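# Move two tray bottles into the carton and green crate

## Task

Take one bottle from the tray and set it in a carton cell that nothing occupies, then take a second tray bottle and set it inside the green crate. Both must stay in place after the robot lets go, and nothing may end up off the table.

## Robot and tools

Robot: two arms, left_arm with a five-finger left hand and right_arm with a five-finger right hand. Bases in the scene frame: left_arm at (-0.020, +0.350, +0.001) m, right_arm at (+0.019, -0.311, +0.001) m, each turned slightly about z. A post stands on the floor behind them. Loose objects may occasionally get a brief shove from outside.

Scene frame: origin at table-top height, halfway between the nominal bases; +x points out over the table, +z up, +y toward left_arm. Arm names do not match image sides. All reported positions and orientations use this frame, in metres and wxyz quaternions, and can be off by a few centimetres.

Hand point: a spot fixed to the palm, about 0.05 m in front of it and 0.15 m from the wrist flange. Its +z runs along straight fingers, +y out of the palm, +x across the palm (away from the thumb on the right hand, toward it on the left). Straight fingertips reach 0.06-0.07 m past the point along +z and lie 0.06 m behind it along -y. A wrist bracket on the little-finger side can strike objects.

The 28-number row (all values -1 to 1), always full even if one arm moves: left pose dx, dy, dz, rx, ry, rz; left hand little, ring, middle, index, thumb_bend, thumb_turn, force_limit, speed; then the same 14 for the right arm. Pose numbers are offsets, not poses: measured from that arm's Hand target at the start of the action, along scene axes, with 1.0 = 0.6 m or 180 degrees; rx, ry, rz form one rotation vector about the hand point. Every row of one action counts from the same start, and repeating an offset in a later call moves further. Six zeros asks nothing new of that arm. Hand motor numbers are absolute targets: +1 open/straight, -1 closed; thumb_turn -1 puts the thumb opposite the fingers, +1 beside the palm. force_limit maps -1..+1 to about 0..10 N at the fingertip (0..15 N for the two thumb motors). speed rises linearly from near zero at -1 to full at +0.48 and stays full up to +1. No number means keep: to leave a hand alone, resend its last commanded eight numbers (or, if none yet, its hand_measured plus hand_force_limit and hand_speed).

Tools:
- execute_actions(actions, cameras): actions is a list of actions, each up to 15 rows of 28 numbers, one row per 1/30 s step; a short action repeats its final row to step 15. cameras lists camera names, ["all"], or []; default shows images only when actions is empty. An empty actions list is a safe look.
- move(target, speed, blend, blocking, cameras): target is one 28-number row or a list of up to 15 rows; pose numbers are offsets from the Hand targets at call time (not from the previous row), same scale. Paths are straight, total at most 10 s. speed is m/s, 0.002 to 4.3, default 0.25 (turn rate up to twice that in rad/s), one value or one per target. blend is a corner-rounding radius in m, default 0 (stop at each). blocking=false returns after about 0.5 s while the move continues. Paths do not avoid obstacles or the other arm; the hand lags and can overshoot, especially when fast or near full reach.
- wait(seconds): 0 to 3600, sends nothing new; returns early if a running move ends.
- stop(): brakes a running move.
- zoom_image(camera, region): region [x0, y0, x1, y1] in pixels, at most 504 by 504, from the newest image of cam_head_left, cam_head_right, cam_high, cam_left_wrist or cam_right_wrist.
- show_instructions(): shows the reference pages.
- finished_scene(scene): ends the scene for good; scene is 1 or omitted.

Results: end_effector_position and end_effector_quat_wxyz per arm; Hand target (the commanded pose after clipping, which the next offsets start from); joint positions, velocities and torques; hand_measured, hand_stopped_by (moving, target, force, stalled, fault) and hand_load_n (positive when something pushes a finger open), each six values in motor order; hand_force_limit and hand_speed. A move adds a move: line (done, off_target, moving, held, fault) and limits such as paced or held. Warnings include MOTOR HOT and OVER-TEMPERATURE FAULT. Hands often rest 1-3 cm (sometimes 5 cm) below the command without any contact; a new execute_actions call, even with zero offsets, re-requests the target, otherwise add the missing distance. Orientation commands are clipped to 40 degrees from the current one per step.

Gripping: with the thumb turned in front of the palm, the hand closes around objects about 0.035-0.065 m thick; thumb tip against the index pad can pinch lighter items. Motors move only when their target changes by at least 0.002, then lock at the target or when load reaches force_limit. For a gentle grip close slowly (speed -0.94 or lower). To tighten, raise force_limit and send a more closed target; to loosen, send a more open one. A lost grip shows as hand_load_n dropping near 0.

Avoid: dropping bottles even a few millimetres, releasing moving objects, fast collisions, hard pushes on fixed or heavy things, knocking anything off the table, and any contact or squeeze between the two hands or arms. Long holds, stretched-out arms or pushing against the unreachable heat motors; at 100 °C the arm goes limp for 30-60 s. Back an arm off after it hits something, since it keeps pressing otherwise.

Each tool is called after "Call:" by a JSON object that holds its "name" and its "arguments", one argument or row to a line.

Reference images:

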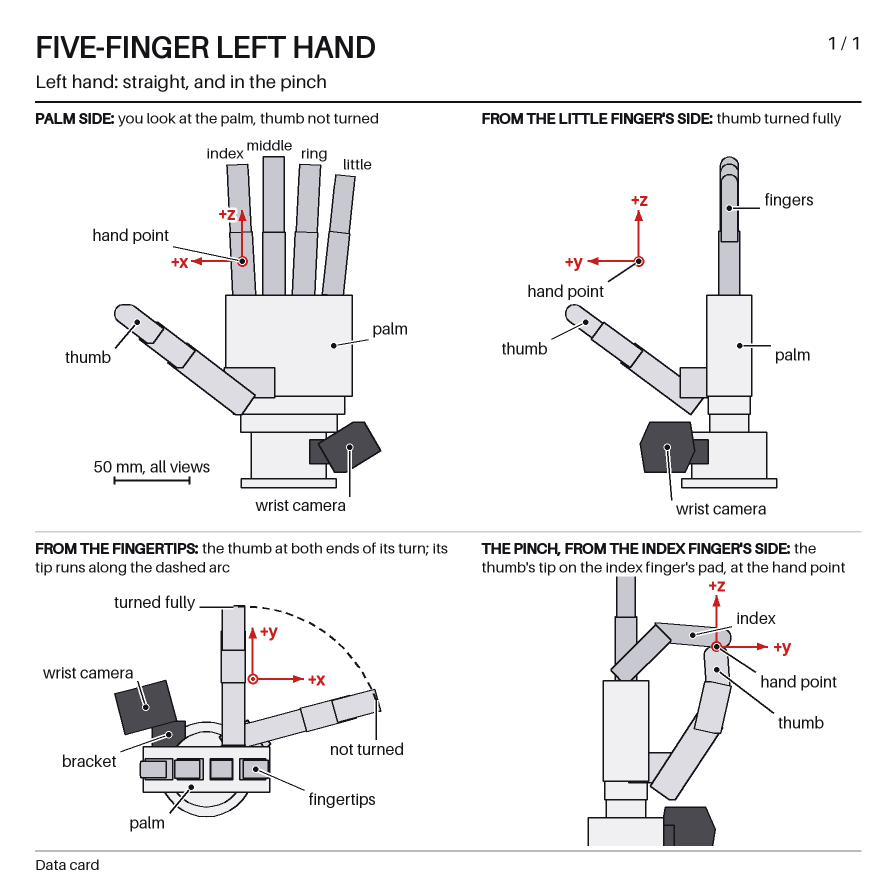

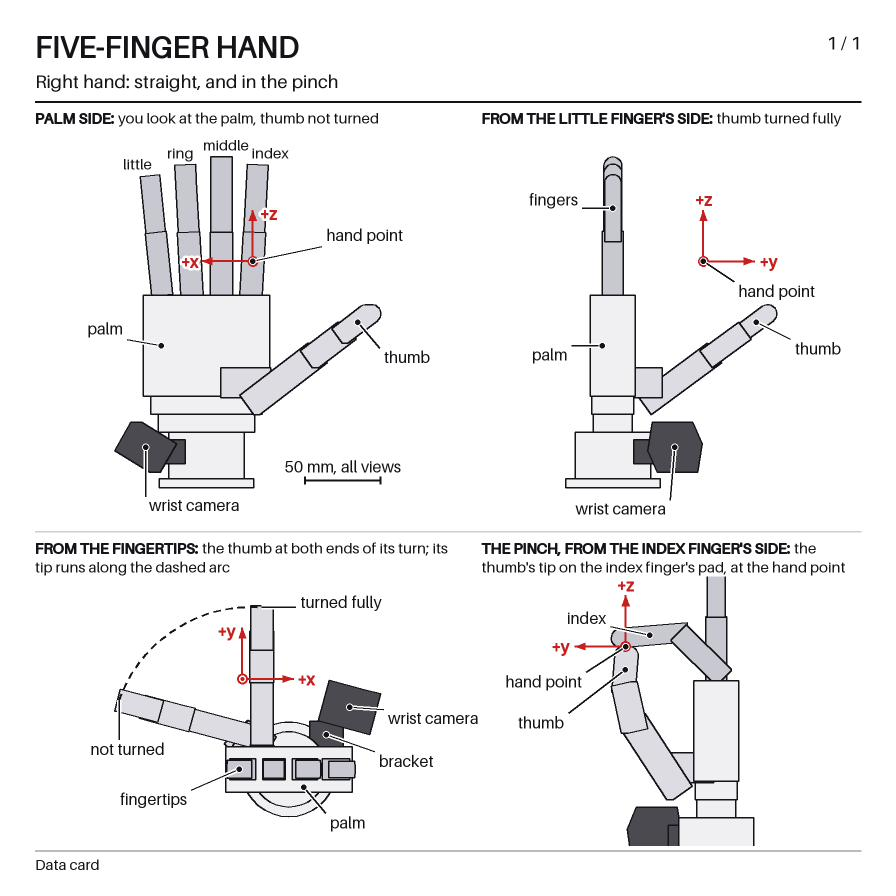

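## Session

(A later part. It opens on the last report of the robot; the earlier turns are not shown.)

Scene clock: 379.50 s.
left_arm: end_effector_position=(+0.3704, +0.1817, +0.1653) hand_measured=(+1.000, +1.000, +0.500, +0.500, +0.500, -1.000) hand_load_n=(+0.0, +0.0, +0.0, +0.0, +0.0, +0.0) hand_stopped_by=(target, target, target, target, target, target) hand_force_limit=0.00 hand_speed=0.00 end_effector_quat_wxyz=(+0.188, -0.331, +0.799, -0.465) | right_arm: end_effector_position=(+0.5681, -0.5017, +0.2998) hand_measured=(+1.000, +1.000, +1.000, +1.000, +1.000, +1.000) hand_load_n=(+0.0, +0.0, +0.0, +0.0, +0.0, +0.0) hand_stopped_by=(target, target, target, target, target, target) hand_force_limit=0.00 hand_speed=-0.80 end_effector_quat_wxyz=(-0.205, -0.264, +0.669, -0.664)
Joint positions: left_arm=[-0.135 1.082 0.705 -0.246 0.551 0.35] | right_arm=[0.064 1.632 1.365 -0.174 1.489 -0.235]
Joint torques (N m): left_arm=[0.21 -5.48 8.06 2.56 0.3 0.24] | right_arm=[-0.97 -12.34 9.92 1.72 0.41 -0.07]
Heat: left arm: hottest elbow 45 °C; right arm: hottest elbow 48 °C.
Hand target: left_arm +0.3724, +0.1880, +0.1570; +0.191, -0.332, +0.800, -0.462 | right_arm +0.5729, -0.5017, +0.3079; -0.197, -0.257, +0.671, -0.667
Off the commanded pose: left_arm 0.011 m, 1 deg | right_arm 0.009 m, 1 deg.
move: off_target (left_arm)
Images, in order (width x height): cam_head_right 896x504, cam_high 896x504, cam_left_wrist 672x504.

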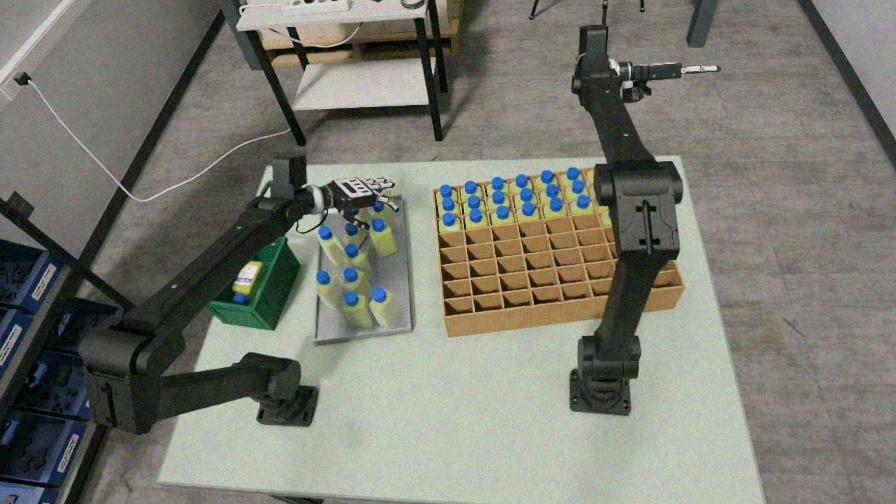

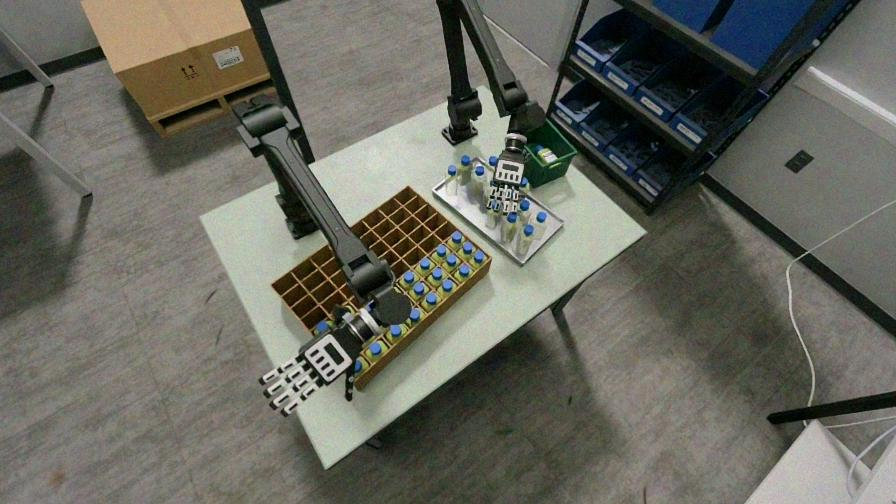

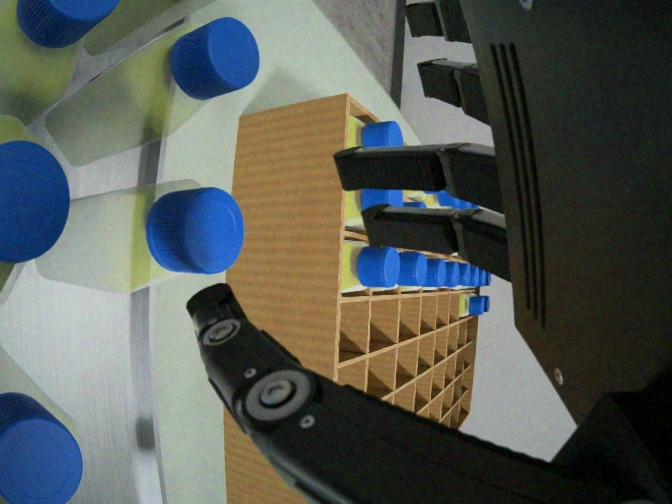

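Call:
{"name": "move", "arguments": {
  "target": [0.0082,0.0083,-0.037,0,0,0,1,1,0.5,0.5,0.5,-1,0,0, 0,0,0,0,0,0,1,1,1,1,1,1,0,-0.8],
  "speed": 0.08,
  "cameras": ["cam_left_wrist","cam_head_right","cam_high"]
}}

Scene clock: 388.73 s.
left_arm: end_effector_position=(+0.3761, +0.1868, +0.1433) hand_measured=(+1.000, +1.000, +0.500, +0.500, +0.500, -1.000) hand_load_n=(+0.0, +0.0, +0.0, +0.0, +0.0, +0.0) hand_stopped_by=(target, target, target, target, target, target) hand_force_limit=0.00 hand_speed=0.00 end_effector_quat_wxyz=(+0.188, -0.331, +0.799, -0.465) | right_arm: end_effector_position=(+0.5681, -0.5017, +0.2998) hand_measured=(+1.000, +1.000, +1.000, +1.000, +1.000, +1.000) hand_load_n=(+0.0, -0.5, +0.0, +0.0, +0.0, +0.0) hand_stopped_by=(target, target, target, target, target, target) hand_force_limit=0.00 hand_speed=-0.80 end_effector_quat_wxyz=(-0.205, -0.264, +0.669, -0.664)
Joint positions: left_arm=[-0.117 1.127 0.674 -0.175 0.565 0.362] | right_arm=[0.064 1.632 1.365 -0.174 1.489 -0.235]
Joint torques (N m): left_arm=[0.15 -5.71 7.8 2.62 0.3 0.24] | right_arm=[-0.15 -12.22 9.95 1.61 0.41 -0.03]
Heat: left arm: hottest elbow 46 °C; right arm: hottest elbow 48 °C.
Hand target: left_arm +0.3775, +0.1930, +0.1349; +0.191, -0.332, +0.800, -0.462 | right_arm +0.5729, -0.5017, +0.3079; -0.197, -0.257, +0.671, -0.667
Off the commanded pose: left_arm 0.011 m, 1 deg | right_arm 0.009 m, 1 deg.
move: off_target (left_arm)
Images, in order (width x height): cam_head_right 896x504, cam_high 896x504, cam_left_wrist 672x504.

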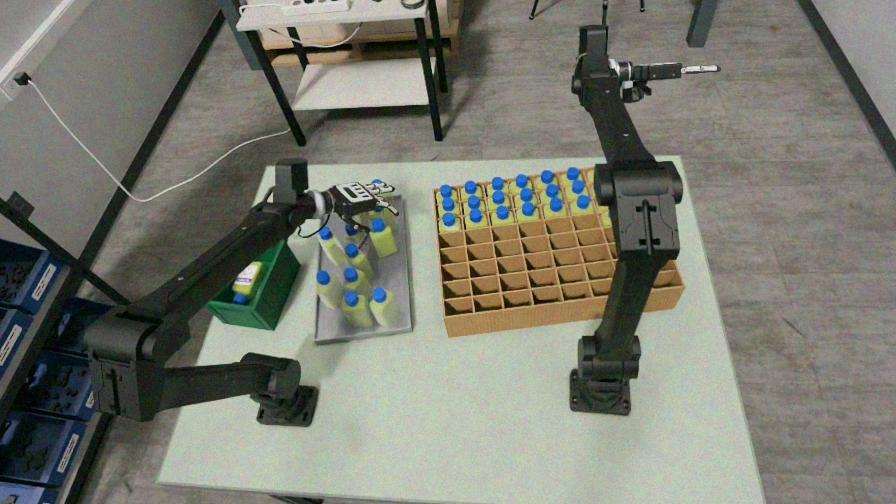

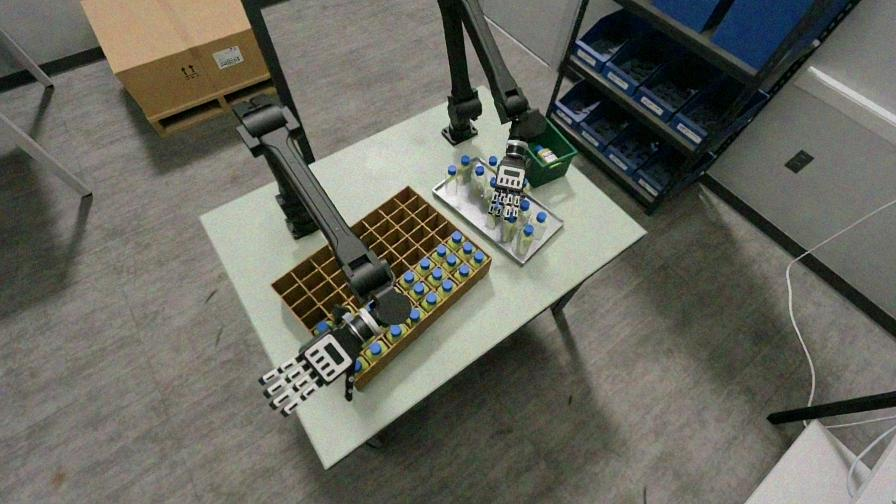

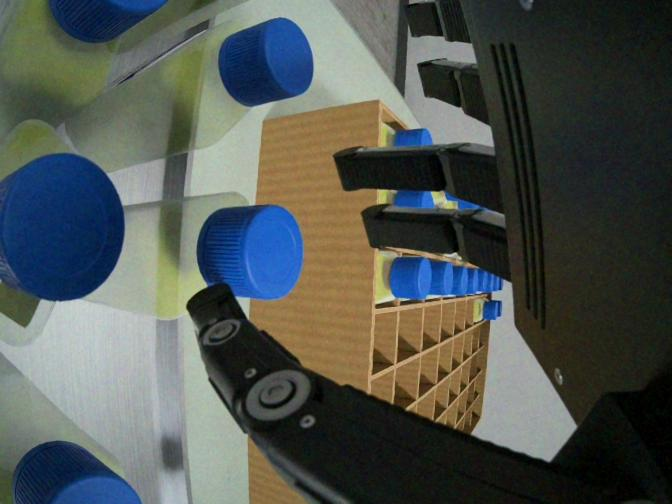

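Call:
{"name": "move", "arguments": {
  "target": [0.001,0.005,-0.0217,0,0,0,1,1,0.5,0.5,0.5,-1,0,0, 0,0,0,0,0,0,1,1,1,1,1,1,0,-0.8],
  "speed": 0.05,
  "cameras": ["cam_left_wrist"]
}}

Scene clock: 404.27 s.
left_arm: end_effector_position=(+0.3772, +0.1893, +0.1310) hand_measured=(+1.000, +1.000, +0.500, +0.500, +0.500, -1.000) hand_load_n=(+0.0, +0.0, +0.0, +0.0, +0.0, +0.0) hand_stopped_by=(target, target, target, target, target, target) hand_force_limit=0.00 hand_speed=0.00 end_effector_quat_wxyz=(+0.189, -0.330, +0.799, -0.466) | right_arm: end_effector_position=(+0.5681, -0.5017, +0.2998) hand_measured=(+1.000, +1.000, +1.000, +1.000, +1.000, +1.000) hand_load_n=(-0.5, +0.0, +0.0, +0.0, +0.0, +0.0) hand_stopped_by=(target, target, target, target, target, target) hand_force_limit=0.00 hand_speed=-0.80 end_effector_quat_wxyz=(-0.205, -0.264, +0.669, -0.664)
Joint positions: left_arm=[-0.108 1.149 0.653 -0.134 0.572 0.369] | right_arm=[0.064 1.632 1.365 -0.174 1.489 -0.235]
Joint torques (N m): left_arm=[0.09 -5.77 7.57 2.58 0.31 0.25] | right_arm=[-1.08 -12.1 9.72 1.51 0.41 -0.04]
Heat: left arm: hottest elbow 45 °C; right arm: hottest elbow 48 °C.
Hand target: left_arm +0.3780, +0.1960, +0.1219; +0.191, -0.332, +0.800, -0.462 | right_arm +0.5729, -0.5017, +0.3079; -0.197, -0.257, +0.671, -0.667
Off the commanded pose: left_arm 0.011 m, 1 deg | right_arm 0.009 m, 1 deg.
move: off_target (left_arm)

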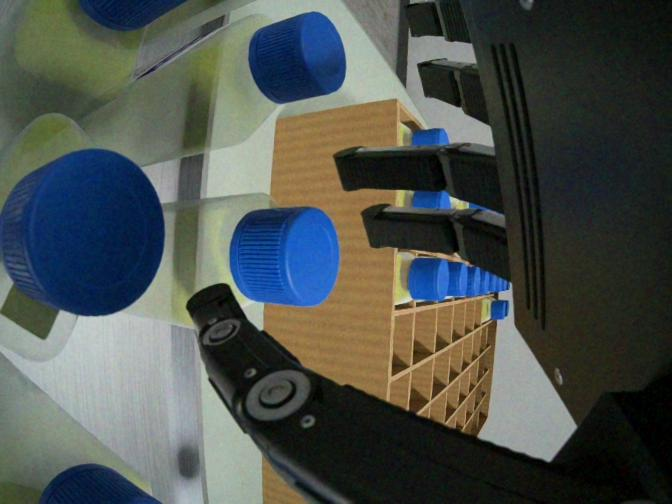

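Call:
{"name": "move", "arguments": {
  "target": [0,0,0,0,0,0,1,1,0.3,0.3,0.3,-1,-0.8,-0.8, 0,0,0,0,0,0,1,1,1,1,1,1,0,-0.8],
  "speed": 0.05,
  "cameras": ["cam_left_wrist"]
}}

Scene clock: 412.77 s.
left_arm: end_effector_position=(+0.3772, +0.1893, +0.1310) hand_measured=(+1.000, +1.000, +0.300, +0.300, +0.300, -1.000) hand_load_n=(+0.0, +0.0, +0.0, +0.0, +0.5, +0.0) hand_stopped_by=(target, target, target, target, target, target) hand_force_limit=-0.80 hand_speed=-0.80 end_effector_quat_wxyz=(+0.189, -0.330, +0.799, -0.466) | right_arm: end_effector_position=(+0.5681, -0.5017, +0.2998) hand_measured=(+1.000, +1.000, +1.000, +1.000, +1.000, +1.000) hand_load_n=(+0.0, +0.0, +0.0, -0.5, +0.0, +0.0) hand_stopped_by=(target, target, target, target, target, target) hand_force_limit=0.00 hand_speed=-0.80 end_effector_quat_wxyz=(-0.205, -0.264, +0.669, -0.664)
Joint positions: left_arm=[-0.108 1.149 0.653 -0.134 0.572 0.369] | right_arm=[0.064 1.632 1.365 -0.174 1.489 -0.235]
Joint torques (N m): left_arm=[0.26 -5.77 7.57 2.61 0.3 0.24] | right_arm=[-0.79 -12.1 9.78 1.59 0.41 -0.06]
Heat: left arm: hottest elbow 45 °C; right arm: hottest elbow 48 °C.
Hand target: left_arm +0.3779, +0.1960, +0.1218; +0.191, -0.332, +0.800, -0.462 | right_arm +0.5729, -0.5017, +0.3079; -0.197, -0.257, +0.671, -0.667
Off the commanded pose: left_arm 0.011 m, 1 deg | right_arm 0.009 m, 1 deg.
move: done

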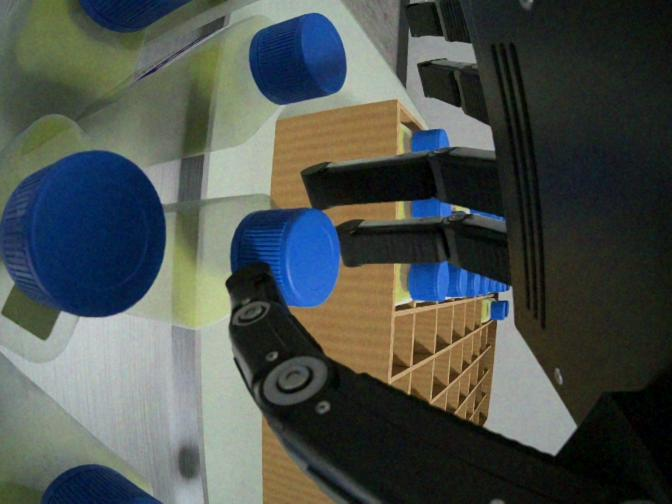

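Call:
{"name": "move", "arguments": {
  "target": [0,0,0,0,0,0,1,1,-0.1,-0.1,0.17,-1,-0.6,-0.94, 0,0,0,0,0,0,1,1,1,1,1,1,0,-0.8],
  "speed": 0.05,
  "cameras": ["cam_left_wrist"]
}}

Scene clock: 426.97 s.
left_arm: end_effector_position=(+0.3772, +0.1895, +0.1308) hand_measured=(+1.000, +1.000, +0.126, +0.104, +0.206, -1.000) hand_load_n=(+0.0, +0.0, +2.0, +3.5, +4.0, +0.0) hand_stopped_by=(target, target, force, force, force, target) hand_force_limit=-0.60 hand_speed=-0.94 end_effector_quat_wxyz=(+0.189, -0.330, +0.799, -0.465) | right_arm: end_effector_position=(+0.5681, -0.5017, +0.2998) hand_measured=(+1.000, +1.000, +1.000, +1.000, +1.000, +1.000) hand_load_n=(+0.0, +0.0, +0.0, +0.0, +0.0, +0.0) hand_stopped_by=(target, target, target, target, target, target) hand_force_limit=0.00 hand_speed=-0.80 end_effector_quat_wxyz=(-0.205, -0.264, +0.669, -0.664)
Joint positions: left_arm=[-0.108 1.149 0.653 -0.134 0.572 0.37] | right_arm=[0.064 1.632 1.365 -0.174 1.489 -0.235]
Joint torques (N m): left_arm=[0.26 -5.77 7.57 2.61 0.3 0.23] | right_arm=[-0.32 -12.1 9.83 1.58 0.44 -0.05]
Heat: left arm: hottest elbow 44 °C; right arm: hottest elbow 48 °C.
Hand target: left_arm +0.3779, +0.1960, +0.1218; +0.191, -0.332, +0.800, -0.462 | right_arm +0.5729, -0.5017, +0.3079; -0.197, -0.257, +0.671, -0.667
Off the commanded pose: left_arm 0.011 m, 1 deg | right_arm 0.009 m, 1 deg.
move: done

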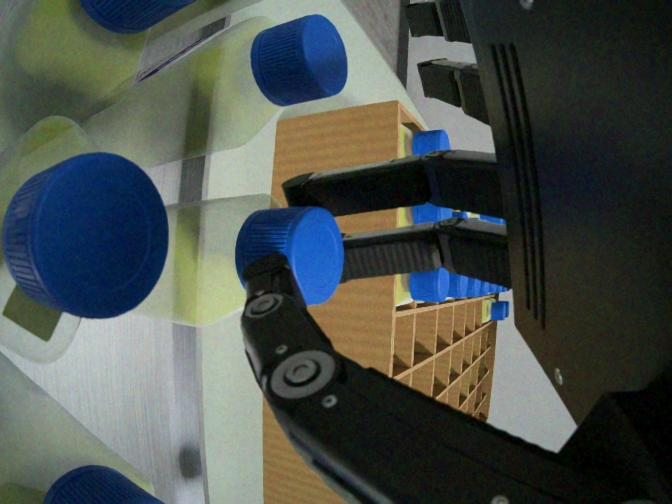

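Call:
{"name": "move", "arguments": {
  "target": [0,0,0.05,0,0,0,1,1,-0.1,-0.1,0.17,-1,-0.6,-0.94, 0,0,0,0,0,0,1,1,1,1,1,1,0,-0.8],
  "speed": 0.05,
  "cameras": ["cam_left_wrist","cam_head_right","cam_high"]
}}

Scene clock: 434.73 s.
left_arm: end_effector_position=(+0.3636, +0.1916, +0.1309) hand_measured=(+1.000, +1.000, +0.126, +0.104, +0.206, -1.000) hand_load_n=(+0.0, +0.0, +3.0, +3.0, +5.5, +0.5) hand_stopped_by=(target, target, force, force, force, target) hand_force_limit=-0.60 hand_speed=-0.94 end_effector_quat_wxyz=(+0.172, -0.340, +0.804, -0.456) | right_arm: end_effector_position=(+0.5681, -0.5017, +0.2998) hand_measured=(+1.000, +1.000, +1.000, +1.000, +1.000, +1.000) hand_load_n=(+0.0, +0.0, +0.0, +0.0, +0.0, +0.0) hand_stopped_by=(target, target, target, target, target, target) hand_force_limit=0.00 hand_speed=-0.80 end_effector_quat_wxyz=(-0.205, -0.264, +0.669, -0.664)
Joint positions: left_arm=[-0.107 1.122 0.653 -0.206 0.573 0.371] | right_arm=[0.064 1.632 1.365 -0.174 1.489 -0.235]
Joint torques (N m): left_arm=[0.09 -7.24 11.6 1.44 0.29 0.22] | right_arm=[-0.44 -12.1 9.85 1.63 0.41 -0.04]
Heat: left arm: hottest elbow 44 °C; right arm: hottest elbow 48 °C.
Hand target: left_arm +0.3780, +0.1960, +0.1518; +0.191, -0.332, +0.800, -0.462 | right_arm +0.5729, -0.5017, +0.3079; -0.197, -0.257, +0.671, -0.667
Off the commanded pose: left_arm 0.026 m, 2 deg | right_arm 0.009 m, 1 deg.
move: off_target (left_arm)
Images, in order (width x height): cam_head_right 896x504, cam_high 896x504, cam_left_wrist 672x504.

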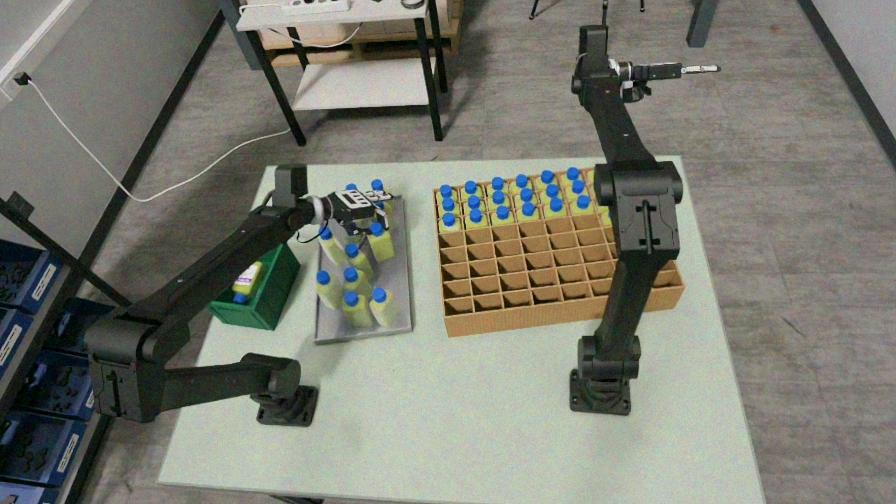

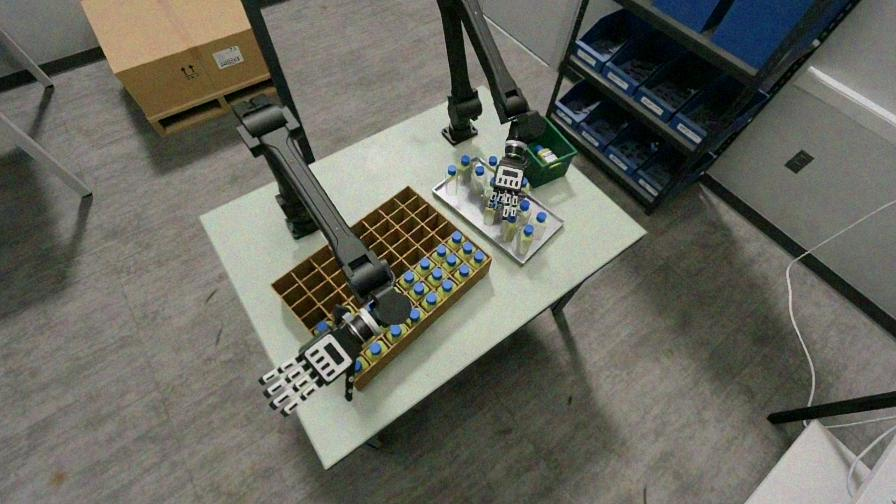

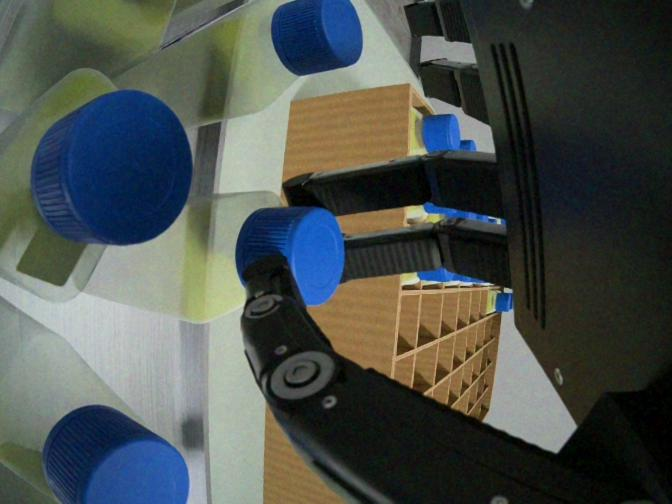

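Call:
{"name": "move", "arguments": {
  "target": [0,0,0.18,0,0,0,1,1,-0.1,-0.1,0.17,-1,-0.6,-0.94, 0,0,0,0,0,0,1,1,1,1,1,1,0,-0.8],
  "speed": 0.12,
  "cameras": ["cam_left_wrist","cam_head_right","cam_high"]
}}

Scene clock: 440.53 s.
left_arm: end_effector_position=(+0.3580, +0.1924, +0.2200) hand_measured=(+1.000, +1.000, +0.126, +0.104, +0.206, -1.000) hand_load_n=(+0.0, +0.0, +2.5, +3.0, +3.5, +0.0) hand_stopped_by=(target, target, force, force, force, target) hand_force_limit=-0.60 hand_speed=-0.94 end_effector_quat_wxyz=(+0.157, -0.348, +0.809, -0.446) | right_arm: end_effector_position=(+0.5681, -0.5017, +0.2998) hand_measured=(+1.000, +1.000, +1.000, +1.000, +1.000, +1.000) hand_load_n=(+0.0, +0.0, +0.0, +0.0, +0.0, +0.0) hand_stopped_by=(target, target, target, target, target, target) hand_force_limit=0.00 hand_speed=-0.80 end_effector_quat_wxyz=(-0.205, -0.264, +0.669, -0.664)
Joint positions: left_arm=[-0.107 1.033 0.856 -0.54 0.573 0.373] | right_arm=[0.064 1.632 1.365 -0.174 1.489 -0.235]
Joint torques (N m): left_arm=[0.15 -6.95 14.57 1.76 0.29 0.2] | right_arm=[-1.08 -12.34 9.84 1.72 0.43 -0.05]
Heat: left arm: hottest elbow 45 °C; right arm: hottest elbow 48 °C.
Hand target: left_arm +0.3780, +0.1960, +0.2599; +0.191, -0.332, +0.800, -0.462 | right_arm +0.5729, -0.5017, +0.3079; -0.197, -0.257, +0.671, -0.667
Off the commanded pose: left_arm 0.045 m, 5 deg | right_arm 0.009 m, 1 deg.
move: off_target (left_arm)
Images, in order (width x height): cam_head_right 896x504, cam_high 896x504, cam_left_wrist 672x504.

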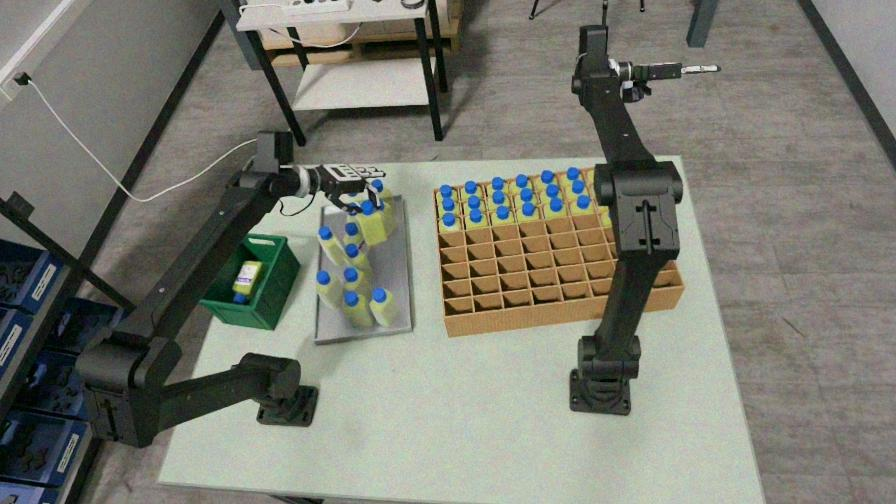

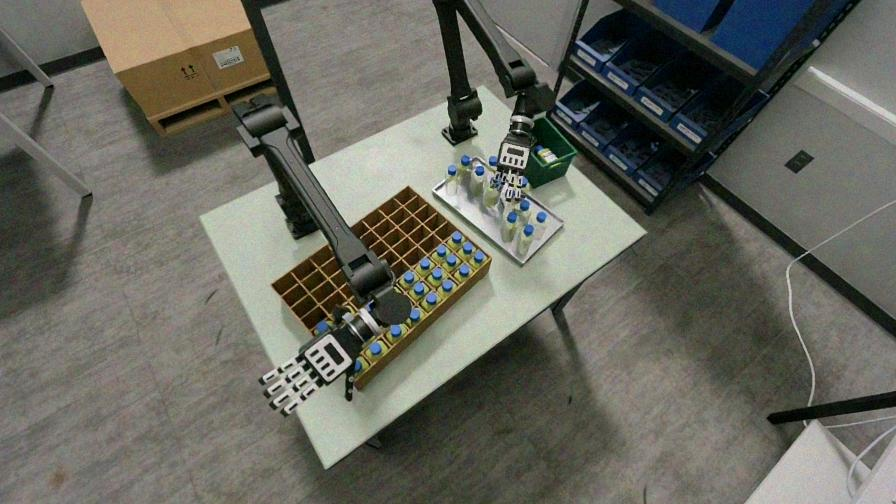

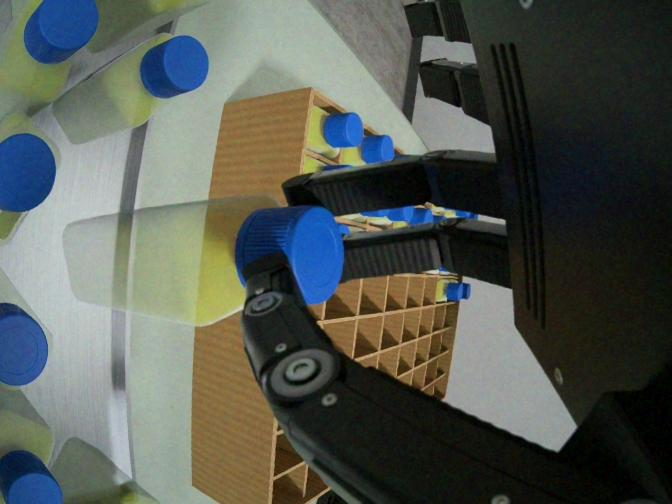

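Call:
{"name": "zoom_image", "arguments": {
  "camera": "cam_head_right",
  "region": [330, 160, 410, 260]
}}

Call:
{"name": "zoom_image", "arguments": {
  "camera": "cam_left_wrist",
  "region": [50, 150, 370, 390]
}}

Call:
{"name": "zoom_image", "arguments": {
  "camera": "cam_high",
  "region": [460, 130, 560, 240]
}}

Scaled by 5.040 from the camera's image (finer frame: 1280x720).

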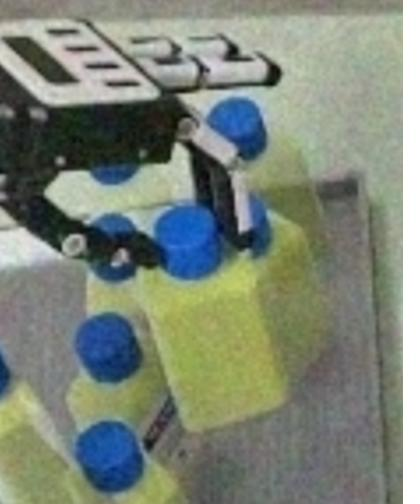

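Scaled by 1.575 from the camera's image (finer frame: 960x720).

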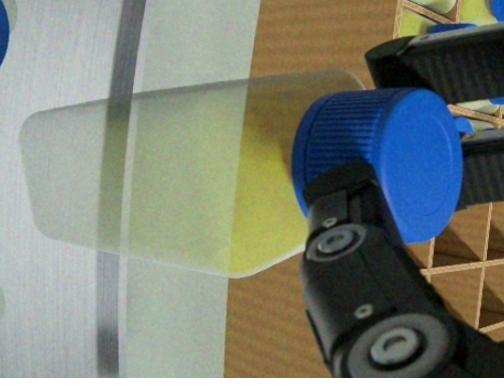

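Scaled by 4.582 from the camera's image (finer frame: 1280x720).

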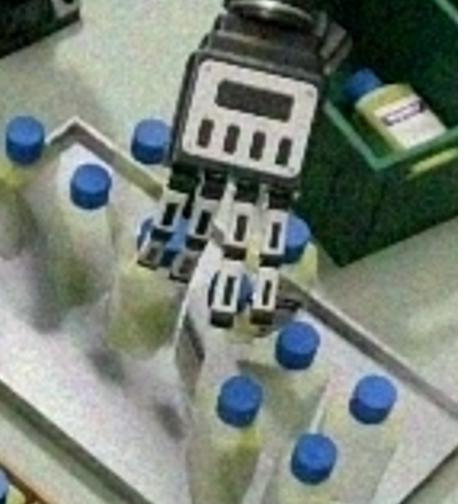

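Call:
{"name": "zoom_image", "arguments": {
  "camera": "cam_left_wrist",
  "region": [50, 190, 210, 340]
}}

Scaled by 3.150 from the camera's image (finer frame: 960x720).

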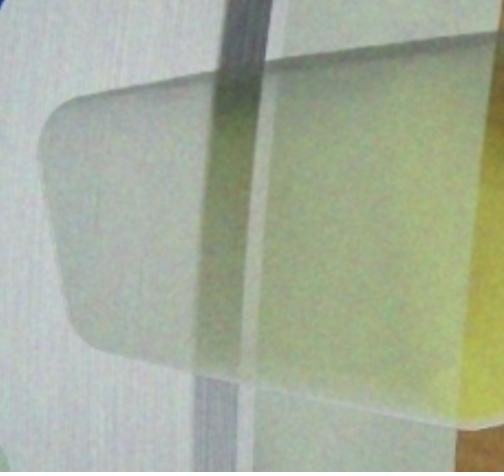

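Call:
{"name": "move", "arguments": {
  "target": [0,0,0,0,0,0,1,1,-0.2,-0.2,0.1,-1,-0.4,-0.94, 0,0,0,0,0,0,1,1,1,1,1,1,0,-0.8],
  "cameras": []
}}

Call:
{"name": "move", "arguments": {
  "target": [
    [-0.03,-0.0433,0.0833,0,0,0,1,1,-0.2,-0.2,0.1,-1,-0.4,-0.94, 0,0,0,0,0,0,1,1,1,1,1,1,0,-0.8],
    [-0.1633,-0.2767,0.075,-0.028,-0.0187,-0.1336,1,1,-0.2,-0.2,0.1,-1,-0.4,-0.94, 0,0,0,0,0,0,1,1,1,1,1,1,0,-0.8]
  ],
  "speed": 0.12,
  "blend": 0.03,
  "cameras": ["all"]
}}

Scene clock: 548.33 s.
left_arm: end_effector_position=(+0.3580, +0.1925, +0.2199) hand_measured=(+1.000, +1.000, +0.122, +0.100, +0.206, -1.000) hand_load_n=(+0.0, -0.5, +4.0, +4.0, +5.0, +0.0) hand_stopped_by=(target, target, force, force, force, target) hand_force_limit=-0.40 hand_speed=-0.94 end_effector_quat_wxyz=(+0.157, -0.348, +0.809, -0.446) | right_arm: end_effector_position=(+0.5681, -0.5017, +0.2998) hand_measured=(+1.000, +1.000, +1.000, +1.000, +1.000, +1.000) hand_load_n=(+0.0, +0.0, +0.0, +0.0, +0.0, +0.0) hand_stopped_by=(target, target, target, target, target, target) hand_force_limit=0.00 hand_speed=-0.80 end_effector_quat_wxyz=(-0.205, -0.264, +0.669, -0.664)
Joint positions: left_arm=[-0.107 1.033 0.856 -0.54 0.573 0.373] | right_arm=[0.064 1.632 1.365 -0.174 1.489 -0.235]
Joint torques (N m): left_arm=[0.15 -6.95 14.57 1.73 0.3 0.2] | right_arm=[-0.26 -12.16 9.8 1.48 0.41 -0.03]
Motor temperatures (°C): left_arm=[34 33 66 33 32 33] | right_arm=[36 37 49 29 34 31]
Heat: left arm: hottest elbow 66 °C; right arm: hottest elbow 49 °C.
Hand target: left_arm +0.3780, +0.1960, +0.2598; +0.191, -0.332, +0.800, -0.462 | right_arm +0.5729, -0.5017, +0.3079; -0.197, -0.257, +0.671, -0.667
Off the commanded pose: left_arm 0.045 m, 5 deg | right_arm 0.009 m, 1 deg.
move: done

Scene clock: 551.23 s.
left_arm: end_effector_position=(+0.2756, +0.0410, +0.2852) hand_measured=(+1.000, +1.000, +0.122, +0.100, +0.206, -1.000) hand_load_n=(-0.5, +0.0, +3.5, +4.0, +4.5, +0.0) hand_stopped_by=(target, target, force, force, force, target) hand_force_limit=-0.40 hand_speed=-0.94 end_effector_quat_wxyz=(+0.093, -0.160, +0.834, -0.519) | right_arm: end_effector_position=(+0.5681, -0.5017, +0.2998) hand_measured=(+1.000, +1.000, +1.000, +1.000, +1.000, +1.000) hand_load_n=(+0.0, +0.0, +0.0, +0.0, +0.0, +0.0) hand_stopped_by=(target, target, target, target, target, target) hand_force_limit=0.00 hand_speed=-0.80 end_effector_quat_wxyz=(-0.205, -0.264, +0.669, -0.664)
Joint positions: left_arm=[-0.517 0.993 0.938 -0.51 0.594 0.328] | right_arm=[0.064 1.632 1.365 -0.174 1.489 -0.235]
Joint torques (N m): left_arm=[-2.14 -5.48 11.92 3 0.31 -0.09] | right_arm=[-0.79 -12.57 9.81 1.66 0.4 -0.03]
Motor temperatures (°C): left_arm=[34 33 65 33 32 33] | right_arm=[36 37 49 29 34 31]
Heat: left arm: hottest elbow 65 °C; right arm: hottest elbow 49 °C.
Hand target: left_arm +0.2800, +0.0299, +0.3048; +0.099, -0.152, +0.825, -0.535 | right_arm +0.5729, -0.5017, +0.3079; -0.197, -0.257, +0.671, -0.667
Off the commanded pose: left_arm 0.023 m, 2 deg | right_arm 0.009 m, 1 deg.
move: off_target (left_arm); blend cut to 0.0296 m at target 1

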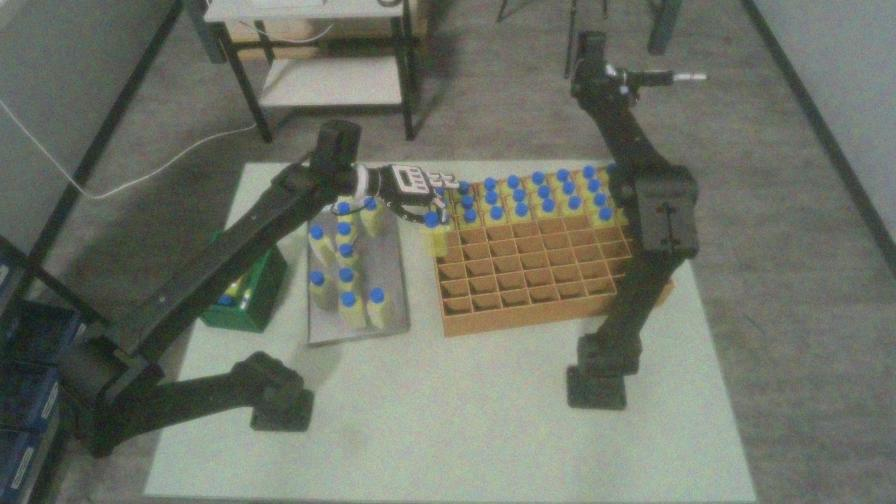

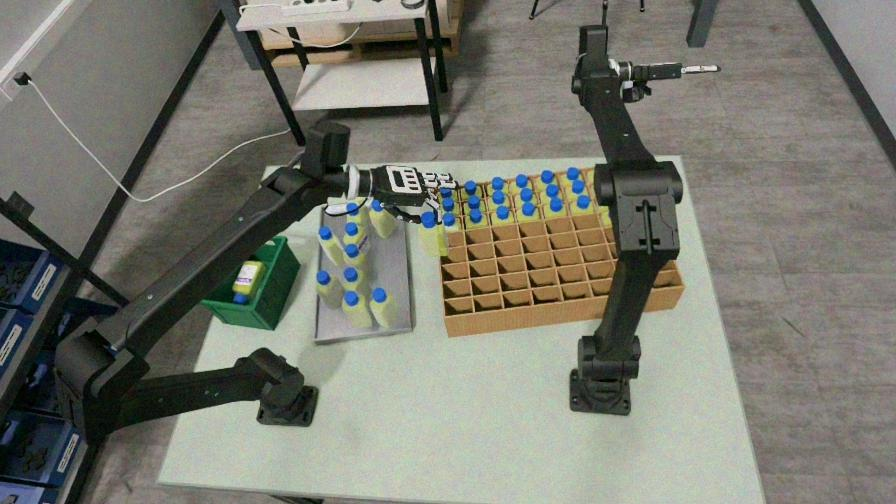

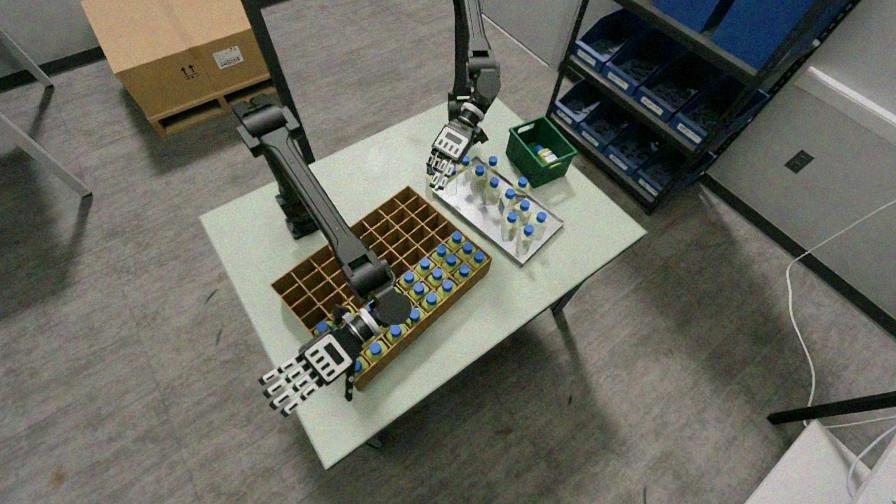

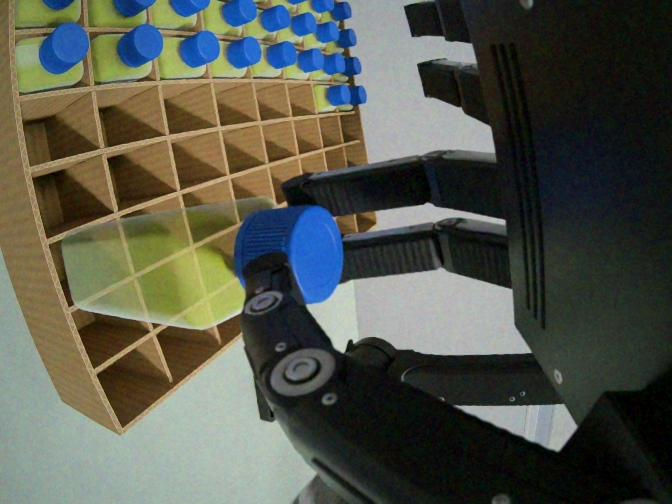

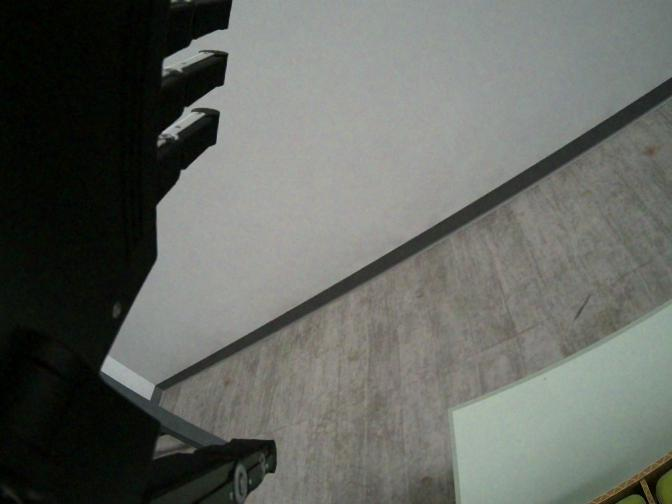

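Call:
{"name": "zoom_image", "arguments": {
  "camera": "cam_left_wrist",
  "region": [0, 60, 360, 440]
}}

Scaled by 1.326 from the camera's image (finer frame: 960x720).

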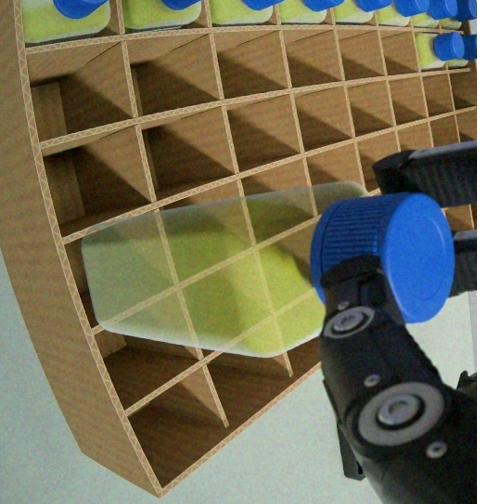

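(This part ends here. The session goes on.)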